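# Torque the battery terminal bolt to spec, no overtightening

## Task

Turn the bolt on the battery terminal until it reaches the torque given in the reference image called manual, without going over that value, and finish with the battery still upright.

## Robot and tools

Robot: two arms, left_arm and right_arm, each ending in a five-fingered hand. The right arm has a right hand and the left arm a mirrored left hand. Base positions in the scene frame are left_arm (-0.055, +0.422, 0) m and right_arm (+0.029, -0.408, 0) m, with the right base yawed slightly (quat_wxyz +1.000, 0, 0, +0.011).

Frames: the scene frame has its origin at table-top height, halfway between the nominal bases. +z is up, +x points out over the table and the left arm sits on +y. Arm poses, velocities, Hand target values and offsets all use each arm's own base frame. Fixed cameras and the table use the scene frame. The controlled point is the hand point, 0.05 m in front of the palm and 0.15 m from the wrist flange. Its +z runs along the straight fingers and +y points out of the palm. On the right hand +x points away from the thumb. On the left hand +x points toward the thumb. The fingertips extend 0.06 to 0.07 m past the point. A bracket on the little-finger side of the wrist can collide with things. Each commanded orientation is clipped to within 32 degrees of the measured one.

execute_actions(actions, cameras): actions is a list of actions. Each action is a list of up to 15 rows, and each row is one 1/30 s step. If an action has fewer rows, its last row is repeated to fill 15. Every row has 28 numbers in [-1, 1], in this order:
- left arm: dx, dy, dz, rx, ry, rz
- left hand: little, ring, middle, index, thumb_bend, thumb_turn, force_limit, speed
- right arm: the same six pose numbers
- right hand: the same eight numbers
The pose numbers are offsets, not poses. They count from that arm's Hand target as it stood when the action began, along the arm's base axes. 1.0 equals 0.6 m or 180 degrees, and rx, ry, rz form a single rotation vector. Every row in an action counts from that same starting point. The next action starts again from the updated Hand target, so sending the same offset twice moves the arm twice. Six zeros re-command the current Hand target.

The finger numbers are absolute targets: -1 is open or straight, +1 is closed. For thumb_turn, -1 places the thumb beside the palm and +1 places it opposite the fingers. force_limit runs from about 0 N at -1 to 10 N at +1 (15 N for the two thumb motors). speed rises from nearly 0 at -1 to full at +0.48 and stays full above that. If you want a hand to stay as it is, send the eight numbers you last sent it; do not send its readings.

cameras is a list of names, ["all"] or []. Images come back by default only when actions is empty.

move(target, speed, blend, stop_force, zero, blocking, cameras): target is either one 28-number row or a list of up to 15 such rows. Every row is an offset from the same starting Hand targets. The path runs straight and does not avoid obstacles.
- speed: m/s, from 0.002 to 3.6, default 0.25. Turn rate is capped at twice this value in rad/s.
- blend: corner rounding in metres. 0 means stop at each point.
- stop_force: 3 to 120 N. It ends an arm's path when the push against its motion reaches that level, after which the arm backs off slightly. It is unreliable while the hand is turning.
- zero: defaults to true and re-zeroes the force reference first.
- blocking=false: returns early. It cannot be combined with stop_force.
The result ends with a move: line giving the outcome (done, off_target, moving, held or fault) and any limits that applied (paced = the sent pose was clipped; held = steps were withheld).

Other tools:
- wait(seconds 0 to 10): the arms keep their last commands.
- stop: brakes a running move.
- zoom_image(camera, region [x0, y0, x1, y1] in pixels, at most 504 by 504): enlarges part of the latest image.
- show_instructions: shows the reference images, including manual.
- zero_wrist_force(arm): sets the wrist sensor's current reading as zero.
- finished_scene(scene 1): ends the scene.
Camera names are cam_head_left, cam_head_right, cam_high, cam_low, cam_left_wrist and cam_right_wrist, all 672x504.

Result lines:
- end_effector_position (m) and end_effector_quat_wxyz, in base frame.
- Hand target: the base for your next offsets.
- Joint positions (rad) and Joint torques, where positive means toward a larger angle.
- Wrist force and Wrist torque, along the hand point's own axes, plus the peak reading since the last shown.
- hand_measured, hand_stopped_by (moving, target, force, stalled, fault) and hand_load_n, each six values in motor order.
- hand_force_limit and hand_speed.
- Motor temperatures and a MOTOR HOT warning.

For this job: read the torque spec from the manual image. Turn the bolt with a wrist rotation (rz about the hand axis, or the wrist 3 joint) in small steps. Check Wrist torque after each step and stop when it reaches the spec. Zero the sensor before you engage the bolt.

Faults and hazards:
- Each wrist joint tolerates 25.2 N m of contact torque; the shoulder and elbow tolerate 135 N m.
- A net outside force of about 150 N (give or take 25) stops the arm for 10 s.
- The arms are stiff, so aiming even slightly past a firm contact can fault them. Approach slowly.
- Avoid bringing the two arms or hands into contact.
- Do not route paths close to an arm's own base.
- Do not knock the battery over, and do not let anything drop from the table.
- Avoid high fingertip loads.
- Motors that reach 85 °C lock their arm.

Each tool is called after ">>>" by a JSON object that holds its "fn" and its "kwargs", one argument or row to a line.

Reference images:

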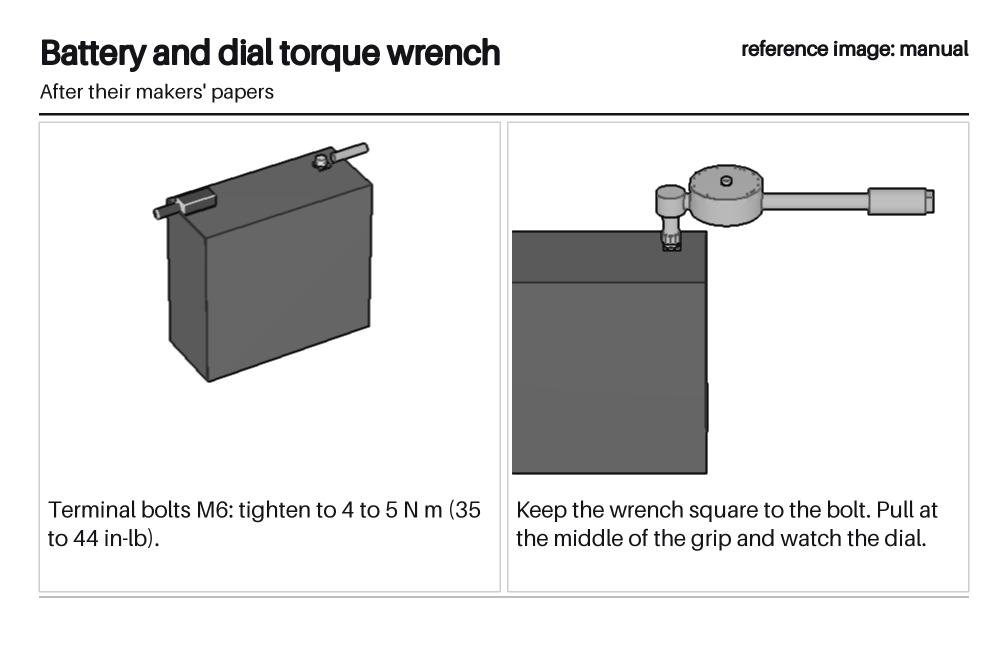

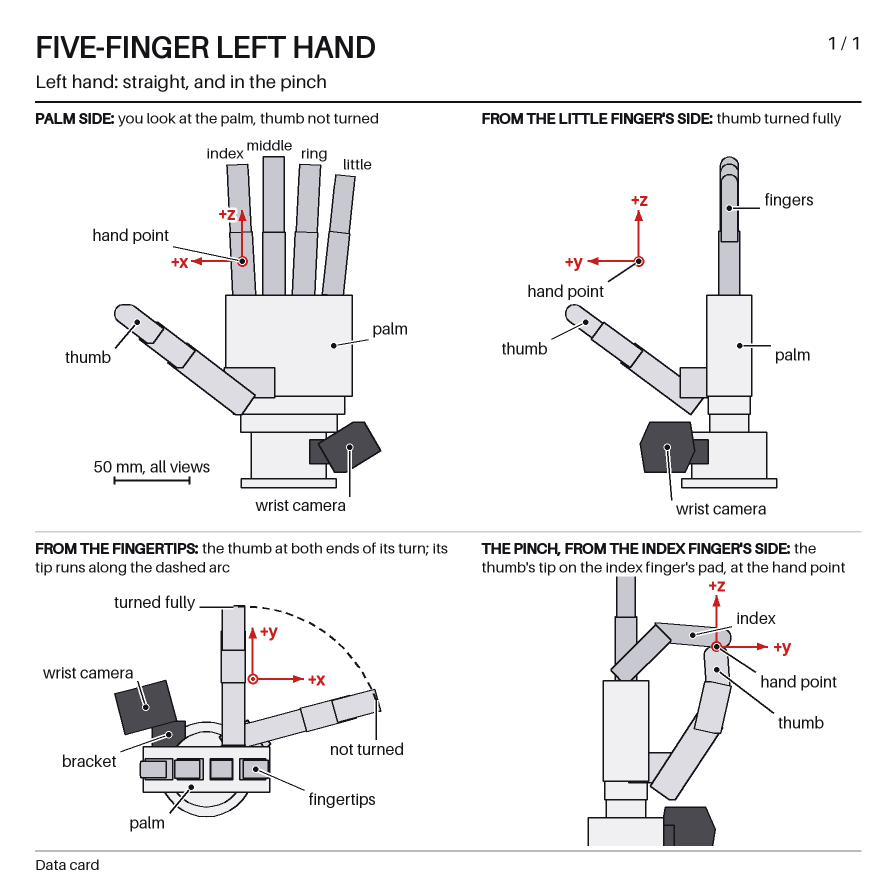

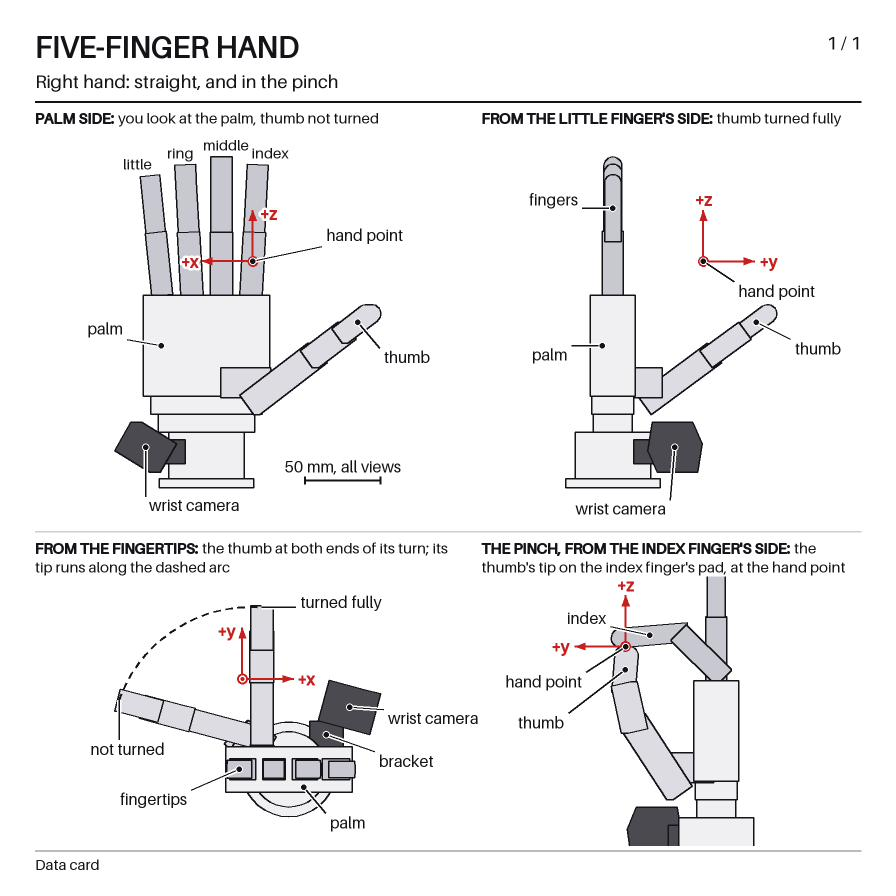

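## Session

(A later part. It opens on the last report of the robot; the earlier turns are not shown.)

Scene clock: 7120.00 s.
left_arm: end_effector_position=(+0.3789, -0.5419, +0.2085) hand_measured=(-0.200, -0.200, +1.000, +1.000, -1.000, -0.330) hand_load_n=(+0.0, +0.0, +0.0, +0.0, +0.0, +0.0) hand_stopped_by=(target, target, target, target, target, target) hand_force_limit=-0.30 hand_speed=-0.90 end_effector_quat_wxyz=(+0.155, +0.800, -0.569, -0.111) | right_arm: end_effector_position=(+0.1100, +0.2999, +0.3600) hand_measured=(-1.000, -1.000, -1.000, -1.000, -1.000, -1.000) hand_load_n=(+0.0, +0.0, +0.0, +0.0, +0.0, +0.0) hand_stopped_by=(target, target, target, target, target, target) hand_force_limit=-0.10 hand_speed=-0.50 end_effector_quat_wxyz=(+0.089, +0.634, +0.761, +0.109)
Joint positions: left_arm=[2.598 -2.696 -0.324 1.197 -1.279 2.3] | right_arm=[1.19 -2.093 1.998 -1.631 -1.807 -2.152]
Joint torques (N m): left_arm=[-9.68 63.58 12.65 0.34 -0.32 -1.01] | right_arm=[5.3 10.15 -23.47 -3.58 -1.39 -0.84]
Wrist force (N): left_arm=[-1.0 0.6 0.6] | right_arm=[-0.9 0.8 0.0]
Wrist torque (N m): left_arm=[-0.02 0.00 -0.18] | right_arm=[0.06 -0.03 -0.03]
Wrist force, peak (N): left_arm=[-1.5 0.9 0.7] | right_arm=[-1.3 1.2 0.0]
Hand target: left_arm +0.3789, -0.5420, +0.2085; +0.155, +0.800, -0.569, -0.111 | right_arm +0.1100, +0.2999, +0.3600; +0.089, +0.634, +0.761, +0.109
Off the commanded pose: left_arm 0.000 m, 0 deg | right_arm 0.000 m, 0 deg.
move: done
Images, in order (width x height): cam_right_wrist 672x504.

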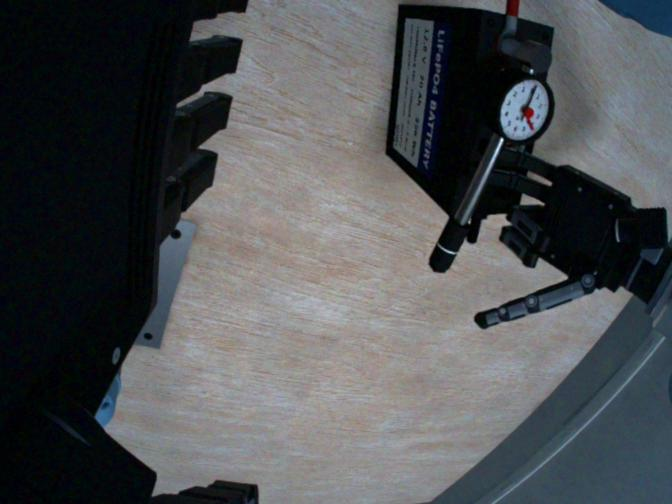

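>>> {"fn": "move", "kwargs": {
  "target": [-0.0012,0.0048,0,0,0,0,-0.2,-0.2,1,1,-1,-0.33,-0.3,-0.9,0,0,0,0,0,0,-1,-1,-1,-1,-1,-1,-0.1,-0.5],
  "speed": 0.01
}}

>>> {"fn": "move", "kwargs": {
  "target": [0.0081,0.00205,0,0,0,0,-0.2,-0.2,1,1,-1,-0.33,-0.3,-0.9,0,0,0,0,0,0,-1,-1,-1,-1,-1,-1,-0.1,-0.5],
  "speed": 0.01,
  "stop_force": 3,
  "cameras": ["cam_right_wrist", "cam_left_wrist"]
}}

>>> {"fn": "zoom_image", "kwargs": {
  "camera": "cam_right_wrist",
  "region": [410, 140, 540, 285]
}}

Scene clock: 7127.83 s.
left_arm: end_effector_position=(+0.3782, -0.5391, +0.2085) hand_measured=(-0.200, -0.200, +1.000, +1.000, -1.000, -0.330) hand_load_n=(+0.0, +0.0, +0.5, +0.0, +0.0, +0.0) hand_stopped_by=(target, target, target, target, target, target) hand_force_limit=-0.30 hand_speed=-0.90 end_effector_quat_wxyz=(+0.155, +0.800, -0.569, -0.111) | right_arm: end_effector_position=(+0.1100, +0.2999, +0.3600) hand_measured=(-1.000, -1.000, -1.000, -1.000, -1.000, -1.000) hand_load_n=(+0.0, +0.0, +0.0, +0.0, +0.5, +0.0) hand_stopped_by=(target, target, target, target, target, target) hand_force_limit=-0.10 hand_speed=-0.50 end_effector_quat_wxyz=(+0.089, +0.634, +0.761, +0.109)
Joint positions: left_arm=[2.601 -2.678 -0.36 1.214 -1.28 2.304] | right_arm=[1.19 -2.093 1.998 -1.631 -1.807 -2.152]
Joint torques (N m): left_arm=[7.18 48.65 27.51 -2.68 -0.23 0.68] | right_arm=[5.41 10.36 -23.43 -3.6 -1.28 -0.72]
Wrist force (N): left_arm=[0.0 -0.3 0.1] | right_arm=[-1.0 1.2 0.0]
Wrist torque (N m): left_arm=[-0.05 0.01 -0.12] | right_arm=[0.11 -0.02 -0.01]
Wrist force, peak (N): left_arm=[-1.7 0.3 0.1] | right_arm=[-1.4 1.2 0.3]
Hand target: left_arm +0.3782, -0.5391, +0.2085; +0.155, +0.800, -0.569, -0.111 | right_arm +0.1100, +0.2999, +0.3600; +0.089, +0.634, +0.761, +0.109
Off the commanded pose: left_arm 0.000 m, 0 deg | right_arm 0.000 m, 0 deg.
move: done

Scene clock: 7128.97 s.
left_arm: end_effector_position=(+0.3831, -0.5378, +0.2085) hand_measured=(-0.200, -0.200, +1.000, +1.000, -1.000, -0.330) hand_load_n=(+0.0, +0.0, +0.0, +0.0, -0.5, +0.0) hand_stopped_by=(target, target, target, target, target, target) hand_force_limit=-0.30 hand_speed=-0.90 end_effector_quat_wxyz=(+0.155, +0.800, -0.569, -0.111) | right_arm: end_effector_position=(+0.1100, +0.2999, +0.3600) hand_measured=(-1.000, -1.000, -1.000, -1.000, -1.000, -1.000) hand_load_n=(+0.0, +0.0, +0.0, +0.0, +0.0, +0.0) hand_stopped_by=(target, target, target, target, target, target) hand_force_limit=-0.10 hand_speed=-0.50 end_effector_quat_wxyz=(+0.089, +0.634, +0.761, +0.109)
Joint positions: left_arm=[2.607 -2.698 -0.321 1.193 -1.281 2.309] | right_arm=[1.19 -2.093 1.998 -1.631 -1.807 -2.152]
Joint torques (N m): left_arm=[-9.13 64.59 11.02 -0.23 -0.54 -0.72] | right_arm=[5.74 10.91 -23.28 -3.62 -1.43 -0.79]
Wrist force (N): left_arm=[-0.1 0.1 0.2] | right_arm=[-1.1 1.0 0.1]
Wrist torque (N m): left_arm=[0.01 0.02 -0.13] | right_arm=[0.08 0.01 -0.04]
Wrist force, peak (N): left_arm=[0.4 -0.2 -0.2] | right_arm=[-1.2 1.3 -0.2]
Hand target: left_arm +0.3830, -0.5379, +0.2085; +0.155, +0.800, -0.569, -0.111 | right_arm +0.1100, +0.2999, +0.3600; +0.089, +0.634, +0.761, +0.109
Off the commanded pose: left_arm 0.000 m, 0 deg | right_arm 0.000 m, 0 deg.
move: done
Images, in order (width x height): cam_left_wrist 672x504, cam_right_wrist 672x504.

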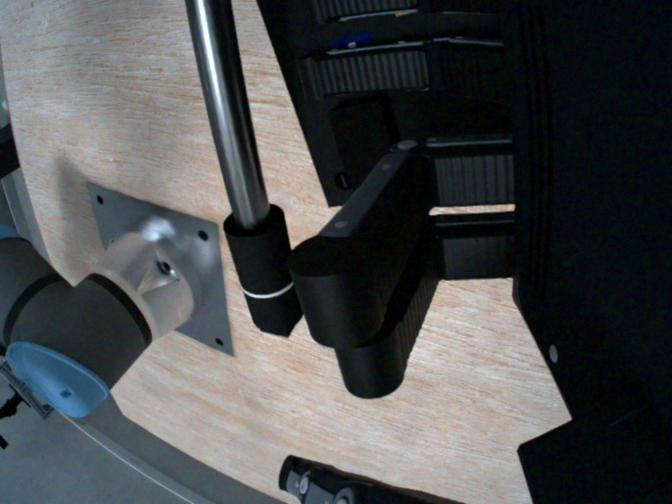

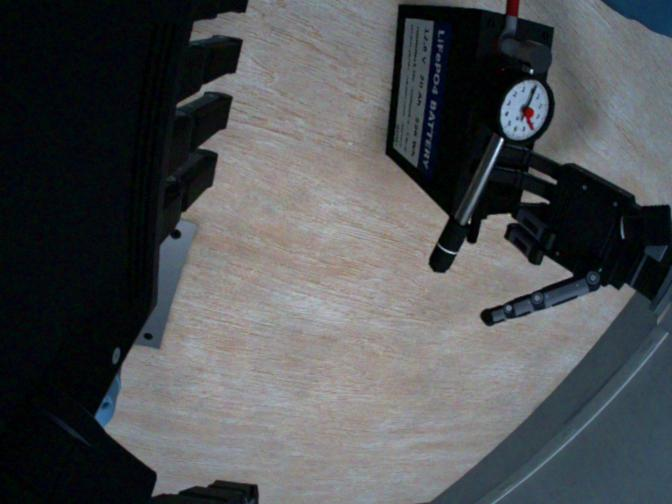

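Scaled by 3.476 from the camera's 672x504 image, which has a finer 960x720 frame.

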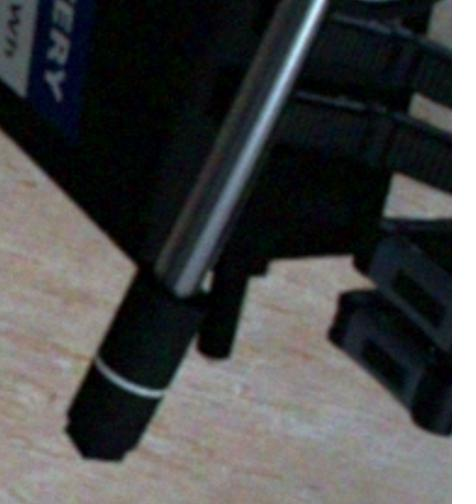

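>>> {"fn": "move", "kwargs": {
  "target": [0.0162,0.0041,0,0,0,0,-0.2,-0.2,1,1,-1,-0.33,-0.3,-0.9,0,0,0,0,0,0,-1,-1,-1,-1,-1,-1,-0.1,-0.5],
  "speed": 0.015,
  "stop_force": 3,
  "cameras": ["cam_right_wrist", "cam_left_wrist"]
}}

>>> {"fn": "zoom_image", "kwargs": {
  "camera": "cam_right_wrist",
  "region": [410, 60, 580, 285]
}}

Scene clock: 7136.43 s.
left_arm: end_effector_position=(+0.3927, -0.5354, +0.2085) hand_measured=(-0.200, -0.200, +1.000, +1.000, -1.000, -0.330) hand_load_n=(+0.0, +0.0, +0.0, +0.0, -0.5, +0.0) hand_stopped_by=(target, target, target, target, target, target) hand_force_limit=-0.30 hand_speed=-0.90 end_effector_quat_wxyz=(+0.155, +0.800, -0.569, -0.111) | right_arm: end_effector_position=(+0.1100, +0.2999, +0.3600) hand_measured=(-1.000, -1.000, -1.000, -1.000, -1.000, -1.000) hand_load_n=(-0.5, +0.0, +0.0, +0.5, +0.0, +0.0) hand_stopped_by=(target, target, target, target, target, target) hand_force_limit=-0.10 hand_speed=-0.50 end_effector_quat_wxyz=(+0.089, +0.634, +0.761, +0.109)
Joint positions: left_arm=[2.617 -2.747 -0.224 1.142 -1.284 2.319] | right_arm=[1.19 -2.093 1.998 -1.631 -1.807 -2.152]
Joint torques (N m): left_arm=[-12.43 65.27 12.35 -0.19 -0.57 -1.45] | right_arm=[5.74 10.51 -24.25 -3.65 -1.32 -0.72]
Wrist force (N): left_arm=[-0.1 0.1 0.0] | right_arm=[-1.1 1.0 -0.1]
Wrist torque (N m): left_arm=[0.03 0.02 -0.14] | right_arm=[0.09 0.01 -0.04]
Wrist force, peak (N): left_arm=[0.0 -0.2 0.5] | right_arm=[-1.3 1.4 0.2]
Hand target: left_arm +0.3927, -0.5354, +0.2085; +0.155, +0.800, -0.569, -0.111 | right_arm +0.1100, +0.2999, +0.3600; +0.089, +0.634, +0.761, +0.109
Off the commanded pose: left_arm 0.000 m, 0 deg | right_arm 0.000 m, 0 deg.
move: done
Images, in order (width x height): cam_left_wrist 672x504, cam_right_wrist 672x504.

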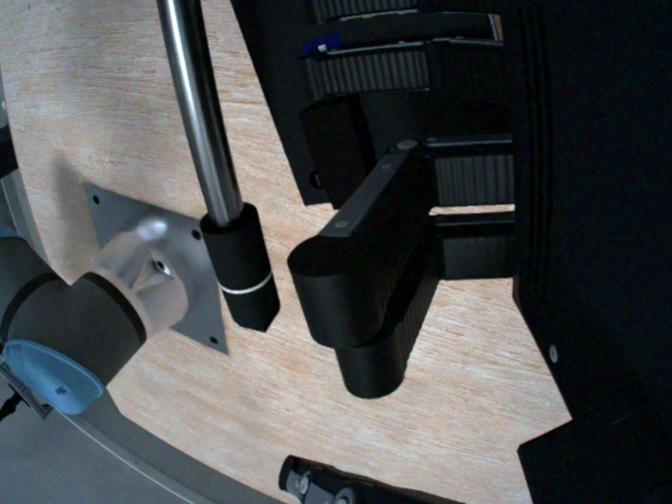

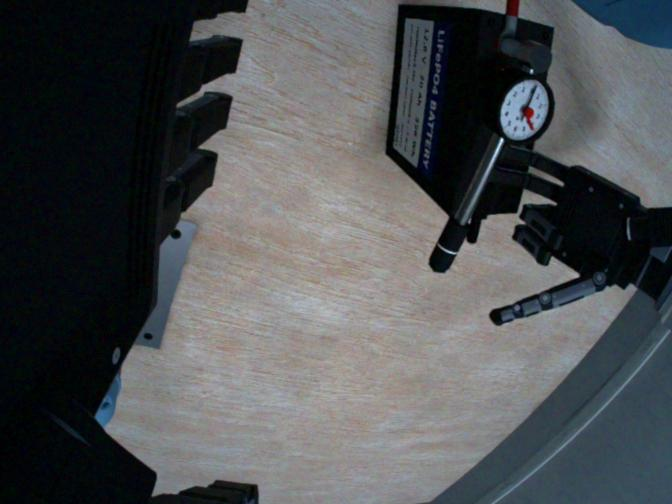

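Scaled by 2.240 from the camera's 672x504 image, which has a finer 960x720 frame.

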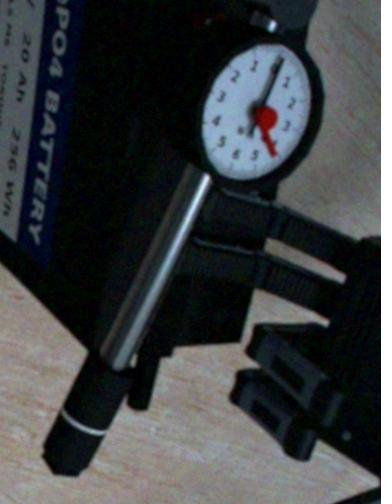

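>>> {"fn": "move", "kwargs": {
  "target": [0.0308,0.0279,0,0,0,0,-0.2,-0.2,1,1,-1,-0.33,-0.3,-0.9,0,0,0,0,0,0,-1,-1,-1,-1,-1,-1,-0.1,-0.5],
  "speed": 0.02,
  "stop_force": 3,
  "cameras": ["cam_right_wrist", "cam_left_wrist"]
}}

>>> {"fn": "zoom_image", "kwargs": {
  "camera": "cam_right_wrist",
  "region": [410, 60, 580, 285]
}}

Scene clock: 7172.63 s.
left_arm: end_effector_position=(+0.4112, -0.5187, +0.2085) hand_measured=(-0.200, -0.200, +1.000, +1.000, -1.000, -0.330) hand_load_n=(+0.0, +0.0, +0.0, +0.5, +0.0, +0.5) hand_stopped_by=(target, target, target, target, target, target) hand_force_limit=-0.30 hand_speed=-0.90 end_effector_quat_wxyz=(+0.155, +0.800, -0.569, -0.111) | right_arm: end_effector_position=(+0.1100, +0.2999, +0.3600) hand_measured=(-1.000, -1.000, -1.000, -1.000, -1.000, -1.000) hand_load_n=(+0.0, +0.0, +0.0, +0.0, +0.0, +0.0) hand_stopped_by=(target, target, target, target, target, target) hand_force_limit=-0.10 hand_speed=-0.50 end_effector_quat_wxyz=(+0.089, +0.634, +0.761, +0.109)
Joint positions: left_arm=[2.651 -2.784 -0.152 1.097 -1.293 2.354] | right_arm=[1.19 -2.093 1.998 -1.631 -1.807 -2.152]
Joint torques (N m): left_arm=[-12.51 48.57 21.72 -4.72 0.54 -1.75] | right_arm=[5 10.31 -23.57 -3.57 -1.33 -0.61]
Wrist force (N): left_arm=[0.0 0.2 -0.1] | right_arm=[-1.0 0.8 -0.1]
Wrist torque (N m): left_arm=[0.02 0.00 -0.14] | right_arm=[0.06 0.00 -0.03]
Wrist force, peak (N): left_arm=[0.1 0.6 0.1] | right_arm=[-1.3 1.4 -0.1]
Hand target: left_arm +0.4112, -0.5187, +0.2085; +0.155, +0.800, -0.569, -0.111 | right_arm +0.1100, +0.2999, +0.3600; +0.089, +0.634, +0.761, +0.109
Off the commanded pose: left_arm 0.000 m, 0 deg | right_arm 0.000 m, 0 deg.
move: done
Images, in order (width x height): cam_left_wrist 672x504, cam_right_wrist 672x504.

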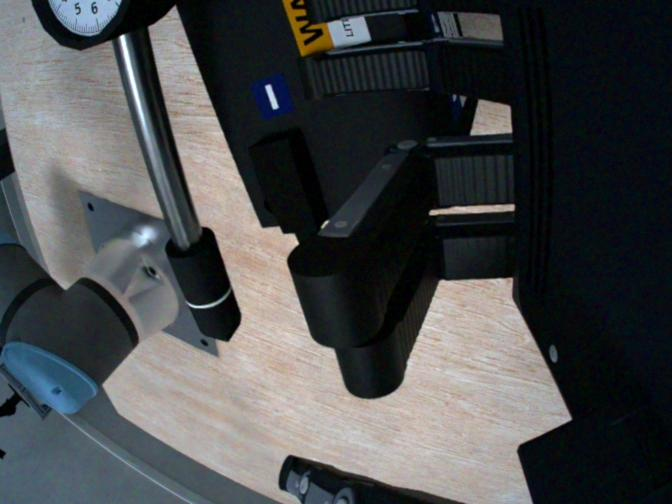

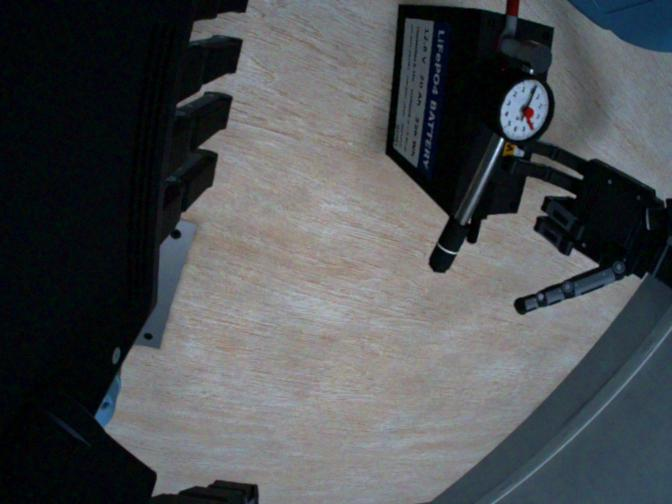

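Scaled by 2.240 from the camera's 672x504 image, which has a finer 960x720 frame.

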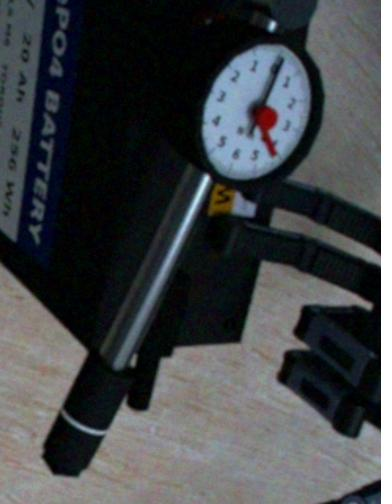

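>>> {"fn": "move", "kwargs": {
  "target": [0.0167,0.0417,0.0333,0,0,0,-0.2,-0.2,1,1,-1,-0.33,-0.3,-0.9,0,0,0,0,0,0,-1,-1,-1,-1,-1,-1,-0.1,-0.5],
  "speed": 0.03,
  "stop_force": 5,
  "cameras": ["cam_right_wrist"]
}}

Scene clock: 7180.37 s.
left_arm: end_effector_position=(+0.4212, -0.4936, +0.2285) hand_measured=(-0.200, -0.200, +1.000, +1.000, -1.000, -0.330) hand_load_n=(+0.0, +0.0, +0.0, +0.0, +0.0, +0.0) hand_stopped_by=(target, target, target, target, target, target) hand_force_limit=-0.30 hand_speed=-0.90 end_effector_quat_wxyz=(+0.155, +0.800, -0.569, -0.111) | right_arm: end_effector_position=(+0.1100, +0.2999, +0.3600) hand_measured=(-1.000, -1.000, -1.000, -1.000, -1.000, -1.000) hand_load_n=(+0.0, +0.0, +0.0, +0.0, +0.0, +0.0) hand_stopped_by=(target, target, target, target, target, target) hand_force_limit=-0.10 hand_speed=-0.50 end_effector_quat_wxyz=(+0.089, +0.634, +0.761, +0.109)
Joint positions: left_arm=[2.691 -2.732 -0.207 1.09 -1.303 2.393] | right_arm=[1.19 -2.093 1.998 -1.631 -1.807 -2.152]
Joint torques (N m): left_arm=[-12.96 47.37 25.06 -0.36 0.68 -2.24] | right_arm=[5.58 10.35 -23.74 -3.57 -1.53 -0.61]
Wrist force (N): left_arm=[0.0 -0.1 0.0] | right_arm=[-0.9 1.0 -0.1]
Wrist torque (N m): left_arm=[-0.02 0.01 -0.11] | right_arm=[0.09 -0.02 -0.02]
Wrist force, peak (N): left_arm=[0.0 0.0 -0.7] | right_arm=[-1.3 1.3 0.2]
Hand target: left_arm +0.4212, -0.4936, +0.2285; +0.155, +0.800, -0.569, -0.111 | right_arm +0.1100, +0.2999, +0.3600; +0.089, +0.634, +0.761, +0.109
Off the commanded pose: left_arm 0.000 m, 0 deg | right_arm 0.000 m, 0 deg.
move: done
Images, in order (width x height): cam_right_wrist 672x504.

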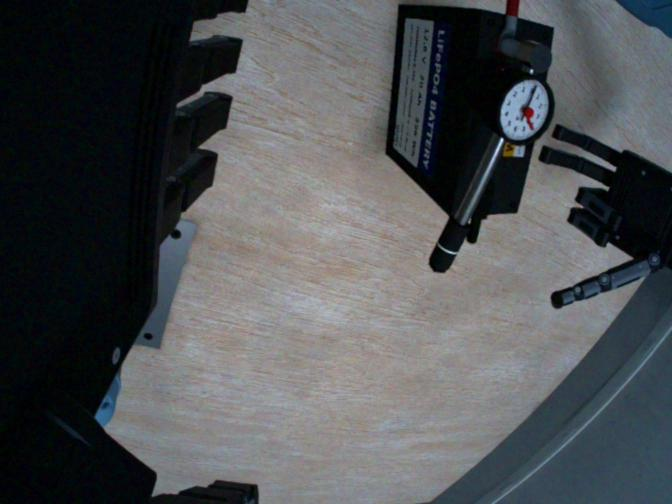

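>>> {"fn": "move", "kwargs": {
  "target": [0.05,0.1,0.1,0,0,0,-0.2,-0.2,1,1,-1,-0.33,-0.3,-0.9,0,0,0,0,0,0,-1,-1,-1,-1,-1,-1,-0.1,-0.5],
  "speed": 0.08,
  "cameras": ["all"]
}}

>>> {"fn": "zoom_image", "kwargs": {
  "camera": "cam_right_wrist",
  "region": [380, 0, 660, 285]
}}

>>> {"fn": "zoom_image", "kwargs": {
  "camera": "cam_low",
  "region": [240, 200, 350, 300]
}}

Scene clock: 7192.23 s.
left_arm: end_effector_position=(+0.4501, -0.4328, +0.2880) hand_measured=(-0.200, -0.200, +1.000, +1.000, -1.000, -0.330) hand_load_n=(+0.0, +0.5, +0.0, +0.0, +0.0, +0.0) hand_stopped_by=(target, target, target, target, target, target) hand_force_limit=-0.30 hand_speed=-0.90 end_effector_quat_wxyz=(+0.161, +0.804, -0.564, -0.101) end_effector_velocity=(+0.000, -0.002, -0.001) end_effector_angular_velocity=(+0.001, -0.003, +0.001) | right_arm: end_effector_position=(+0.1100, +0.2999, +0.3600) hand_measured=(-1.000, -1.000, -1.000, -1.000, -1.000, -1.000) hand_load_n=(+0.0, +0.0, +0.0, +0.0, +0.0, +0.0) hand_stopped_by=(target, target, target, target, target, target) hand_force_limit=-0.10 hand_speed=-0.50 end_effector_quat_wxyz=(+0.089, +0.634, +0.761, +0.109)
Joint positions: left_arm=[2.797 -2.74 -0.035 0.917 -1.316 2.486] | right_arm=[1.19 -2.093 1.998 -1.631 -1.807 -2.152]
Joint velocities: left_arm=[-0.004 -0.001 0.001 0.004 0 -0.005] | right_arm=[within noise]
Joint torques (N m): left_arm=[-11.23 48.44 24.25 -0.56 0.64 -1.7] | right_arm=[4.79 10.17 -23.86 -3.62 -1.45 -0.45]
Wrist force (N): left_arm=[0.1 -0.1 -0.1] | right_arm=[-1.0 0.9 0.0]
Wrist torque (N m): left_arm=[0.00 -0.01 -0.11] | right_arm=[0.08 -0.01 -0.03]
Wrist force, peak (N): left_arm=[-0.4 -0.2 -0.8] | right_arm=[-1.5 1.2 0.0]
Hand target: left_arm +0.4512, -0.4336, +0.2885; +0.155, +0.800, -0.569, -0.111 | right_arm +0.1100, +0.2999, +0.3600; +0.089, +0.634, +0.761, +0.109
Off the commanded pose: left_arm 0.001 m, 1 deg | right_arm 0.000 m, 0 deg.
elbow stopped short (left arm): the move would have taken joint 3 (elbow) straighter than the controller allows.
move: done

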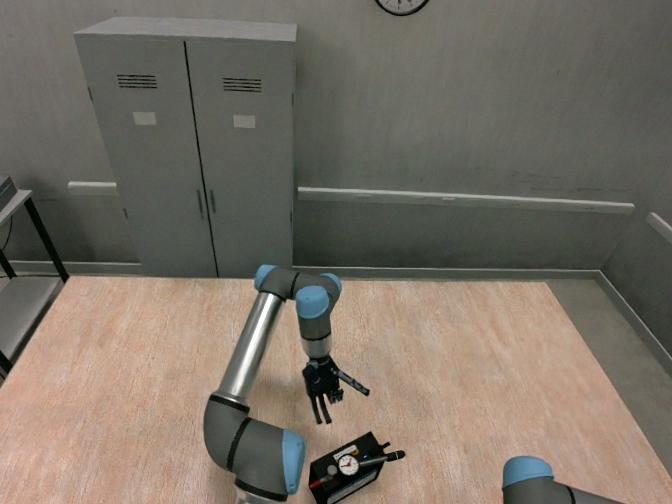

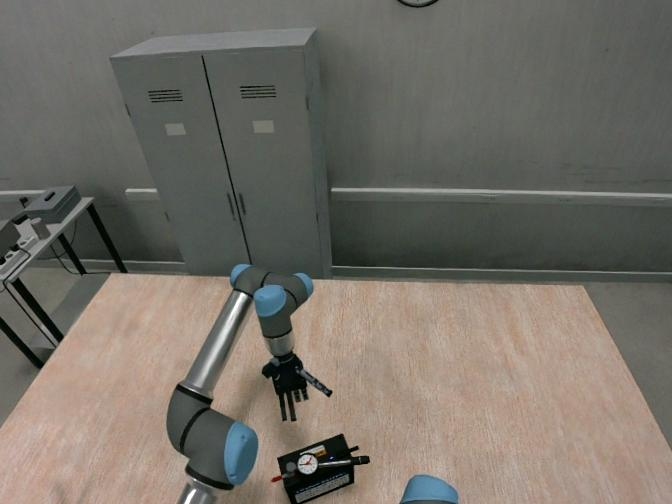

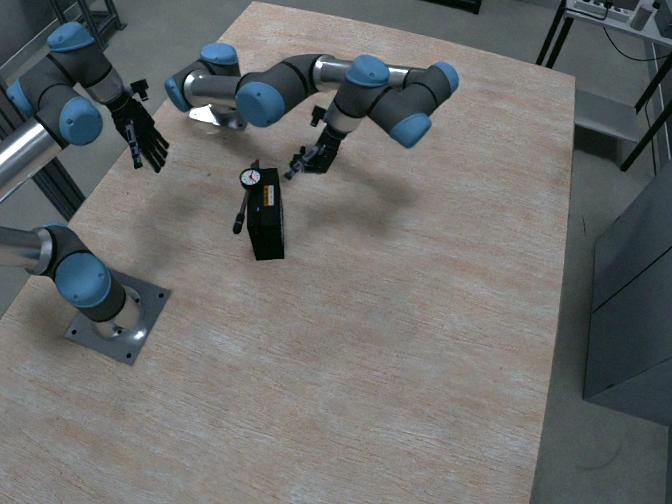

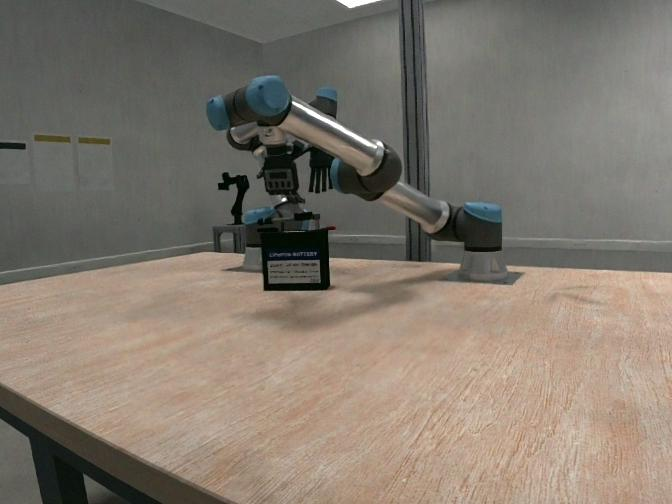

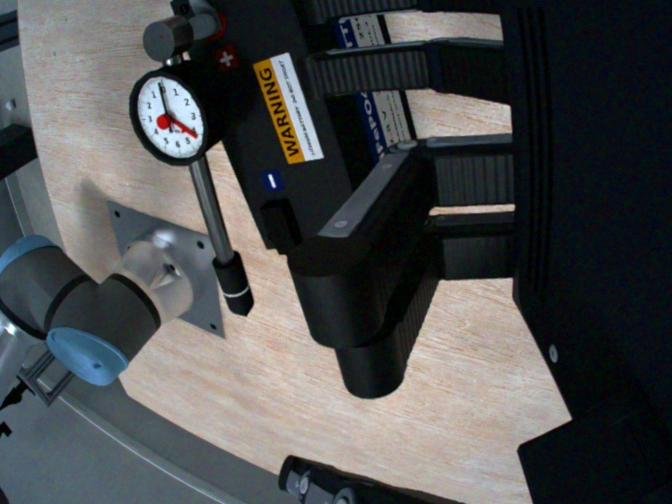

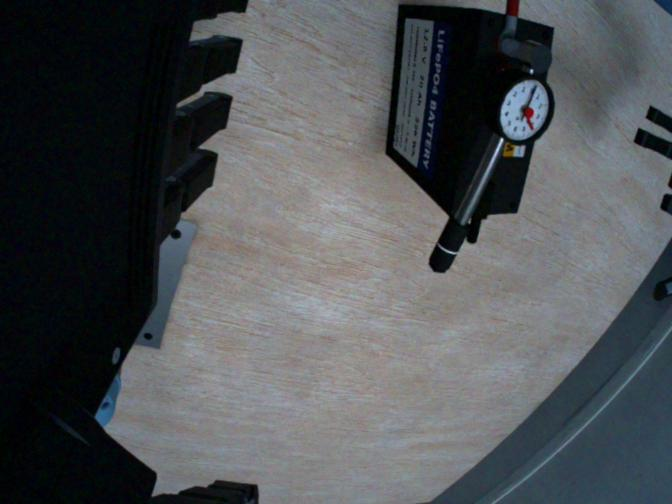

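Scaled by 1.768 from the camera's 672x504 image, which has a finer 960x720 frame.

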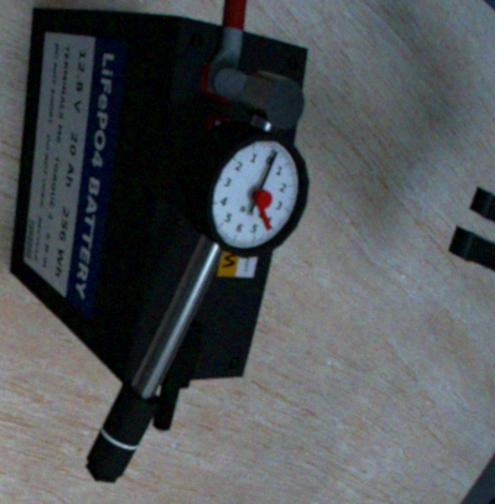

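Scaled by 4.582.

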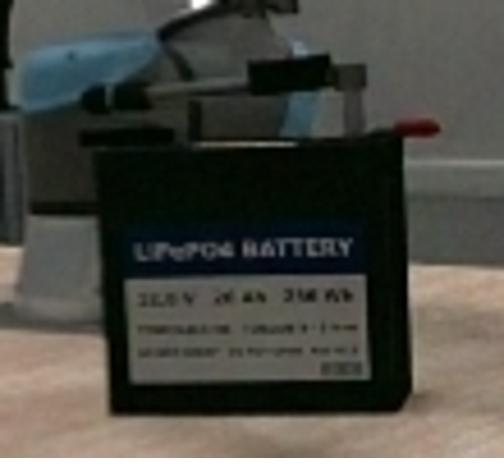

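>>> {"fn": "zoom_image", "kwargs": {
  "camera": "cam_left_wrist",
  "region": [120, 60, 220, 170]
}}

Scaled by 4.582 from the camera's 672x504 image, which has a finer 960x720 frame.

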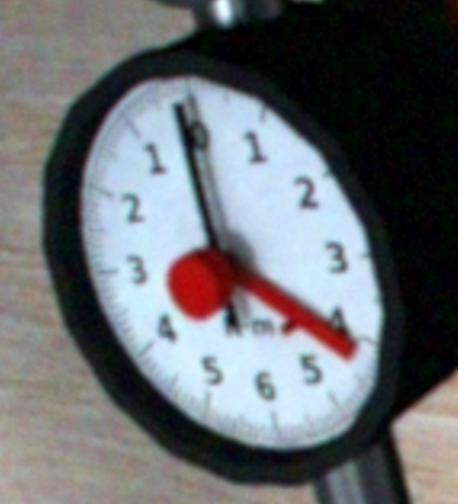

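>>> {"fn": "zoom_image", "kwargs": {
  "camera": "cam_high",
  "region": [230, 150, 290, 200]
}}

>>> {"fn": "zoom_image", "kwargs": {
  "camera": "cam_right_wrist",
  "region": [495, 65, 560, 150]
}}

Scaled by 8.400.

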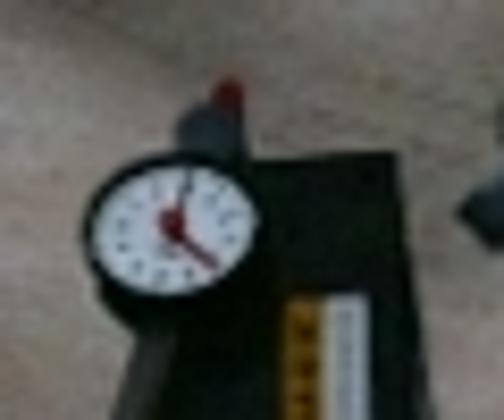

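Scaled by 5.929 from the camera's 672x504 image, which has a finer 960x720 frame.

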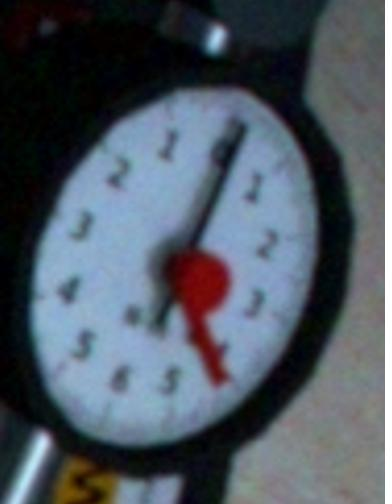

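>>> {"fn": "move", "kwargs": {
  "target": [0,0,0,0,0,0,-0.2,-0.2,1,1,-1,-0.33,-0.3,-0.9,0.1,0.13,0.06,0,0,0,-1,-1,-1,-1,-1,-1,-0.1,-0.5],
  "speed": 0.08,
  "cameras": ["cam_right_wrist", "cam_high"]
}}

Scene clock: 7251.47 s.
left_arm: end_effector_position=(+0.4501, -0.4329, +0.2879) hand_measured=(-0.200, -0.200, +1.000, +1.000, -1.000, -0.330) hand_load_n=(+0.5, +0.0, +0.5, +0.0, +0.0, +0.0) hand_stopped_by=(target, target, target, target, target, target) hand_force_limit=-0.30 hand_speed=-0.90 end_effector_quat_wxyz=(+0.161, +0.804, -0.564, -0.101) | right_arm: end_effector_position=(+0.1701, +0.3779, +0.3960) hand_measured=(-1.000, -1.000, -1.000, -1.000, -1.000, -1.000) hand_load_n=(+0.0, +0.0, +0.0, +0.0, +0.0, +0.0) hand_stopped_by=(target, target, target, target, target, target) hand_force_limit=-0.10 hand_speed=-0.50 end_effector_quat_wxyz=(+0.089, +0.634, +0.761, +0.109)
Joint positions: left_arm=[2.797 -2.74 -0.035 0.917 -1.316 2.486] | right_arm=[1.117 -1.872 1.785 -1.656 -1.795 -2.226]
Joint torques (N m): left_arm=[-12.94 50.09 23.99 -0.26 -0.31 -2.07] | right_arm=[8.29 -23.43 -15.47 -1.38 -0.01 1.47]
Wrist force (N): left_arm=[0.2 -0.3 -0.2] | right_arm=[-1.2 1.4 0.3]
Wrist torque (N m): left_arm=[-0.03 -0.03 -0.07] | right_arm=[0.13 0.00 0.05]
Wrist force, peak (N): left_arm=[-0.5 0.0 -0.4] | right_arm=[-1.0 2.1 0.0]
Hand target: left_arm +0.4512, -0.4336, +0.2885; +0.155, +0.800, -0.569, -0.111 | right_arm +0.1700, +0.3779, +0.3960; +0.089, +0.634, +0.761, +0.109
Off the commanded pose: left_arm 0.001 m, 1 deg | right_arm 0.000 m, 0 deg.
elbow stopped short (left arm): the move would have taken joint 3 (elbow) straighter than the controller allows.
move: done
Images, in order (width x height): cam_high 672x504, cam_right_wrist 672x504.

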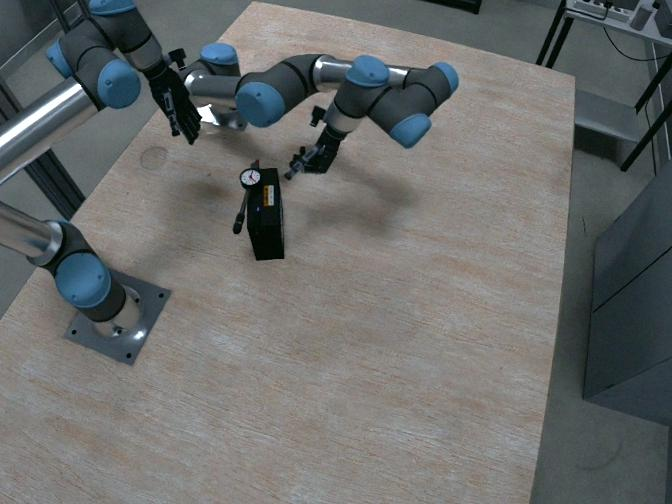

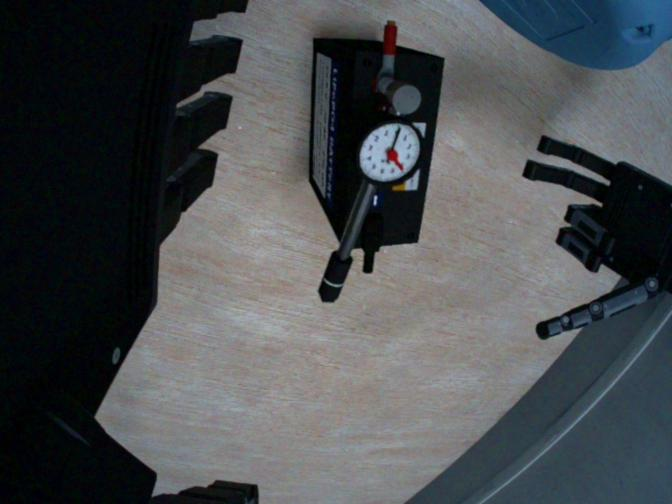

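Excellent near-perpendicular view.

>>> {"fn": "zoom_image", "kwargs": {
  "camera": "cam_right_wrist",
  "region": [350, 112, 430, 192]
}}

Scaled by 6.300 from the camera's 672x504 image, which has a finer 960x720 frame.

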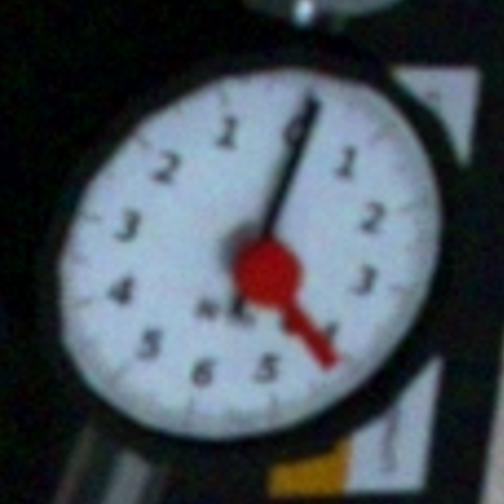

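>>> {"fn": "finished_scene", "kwargs": {
  "scene": 1
}}

The scene is finished: the task was done.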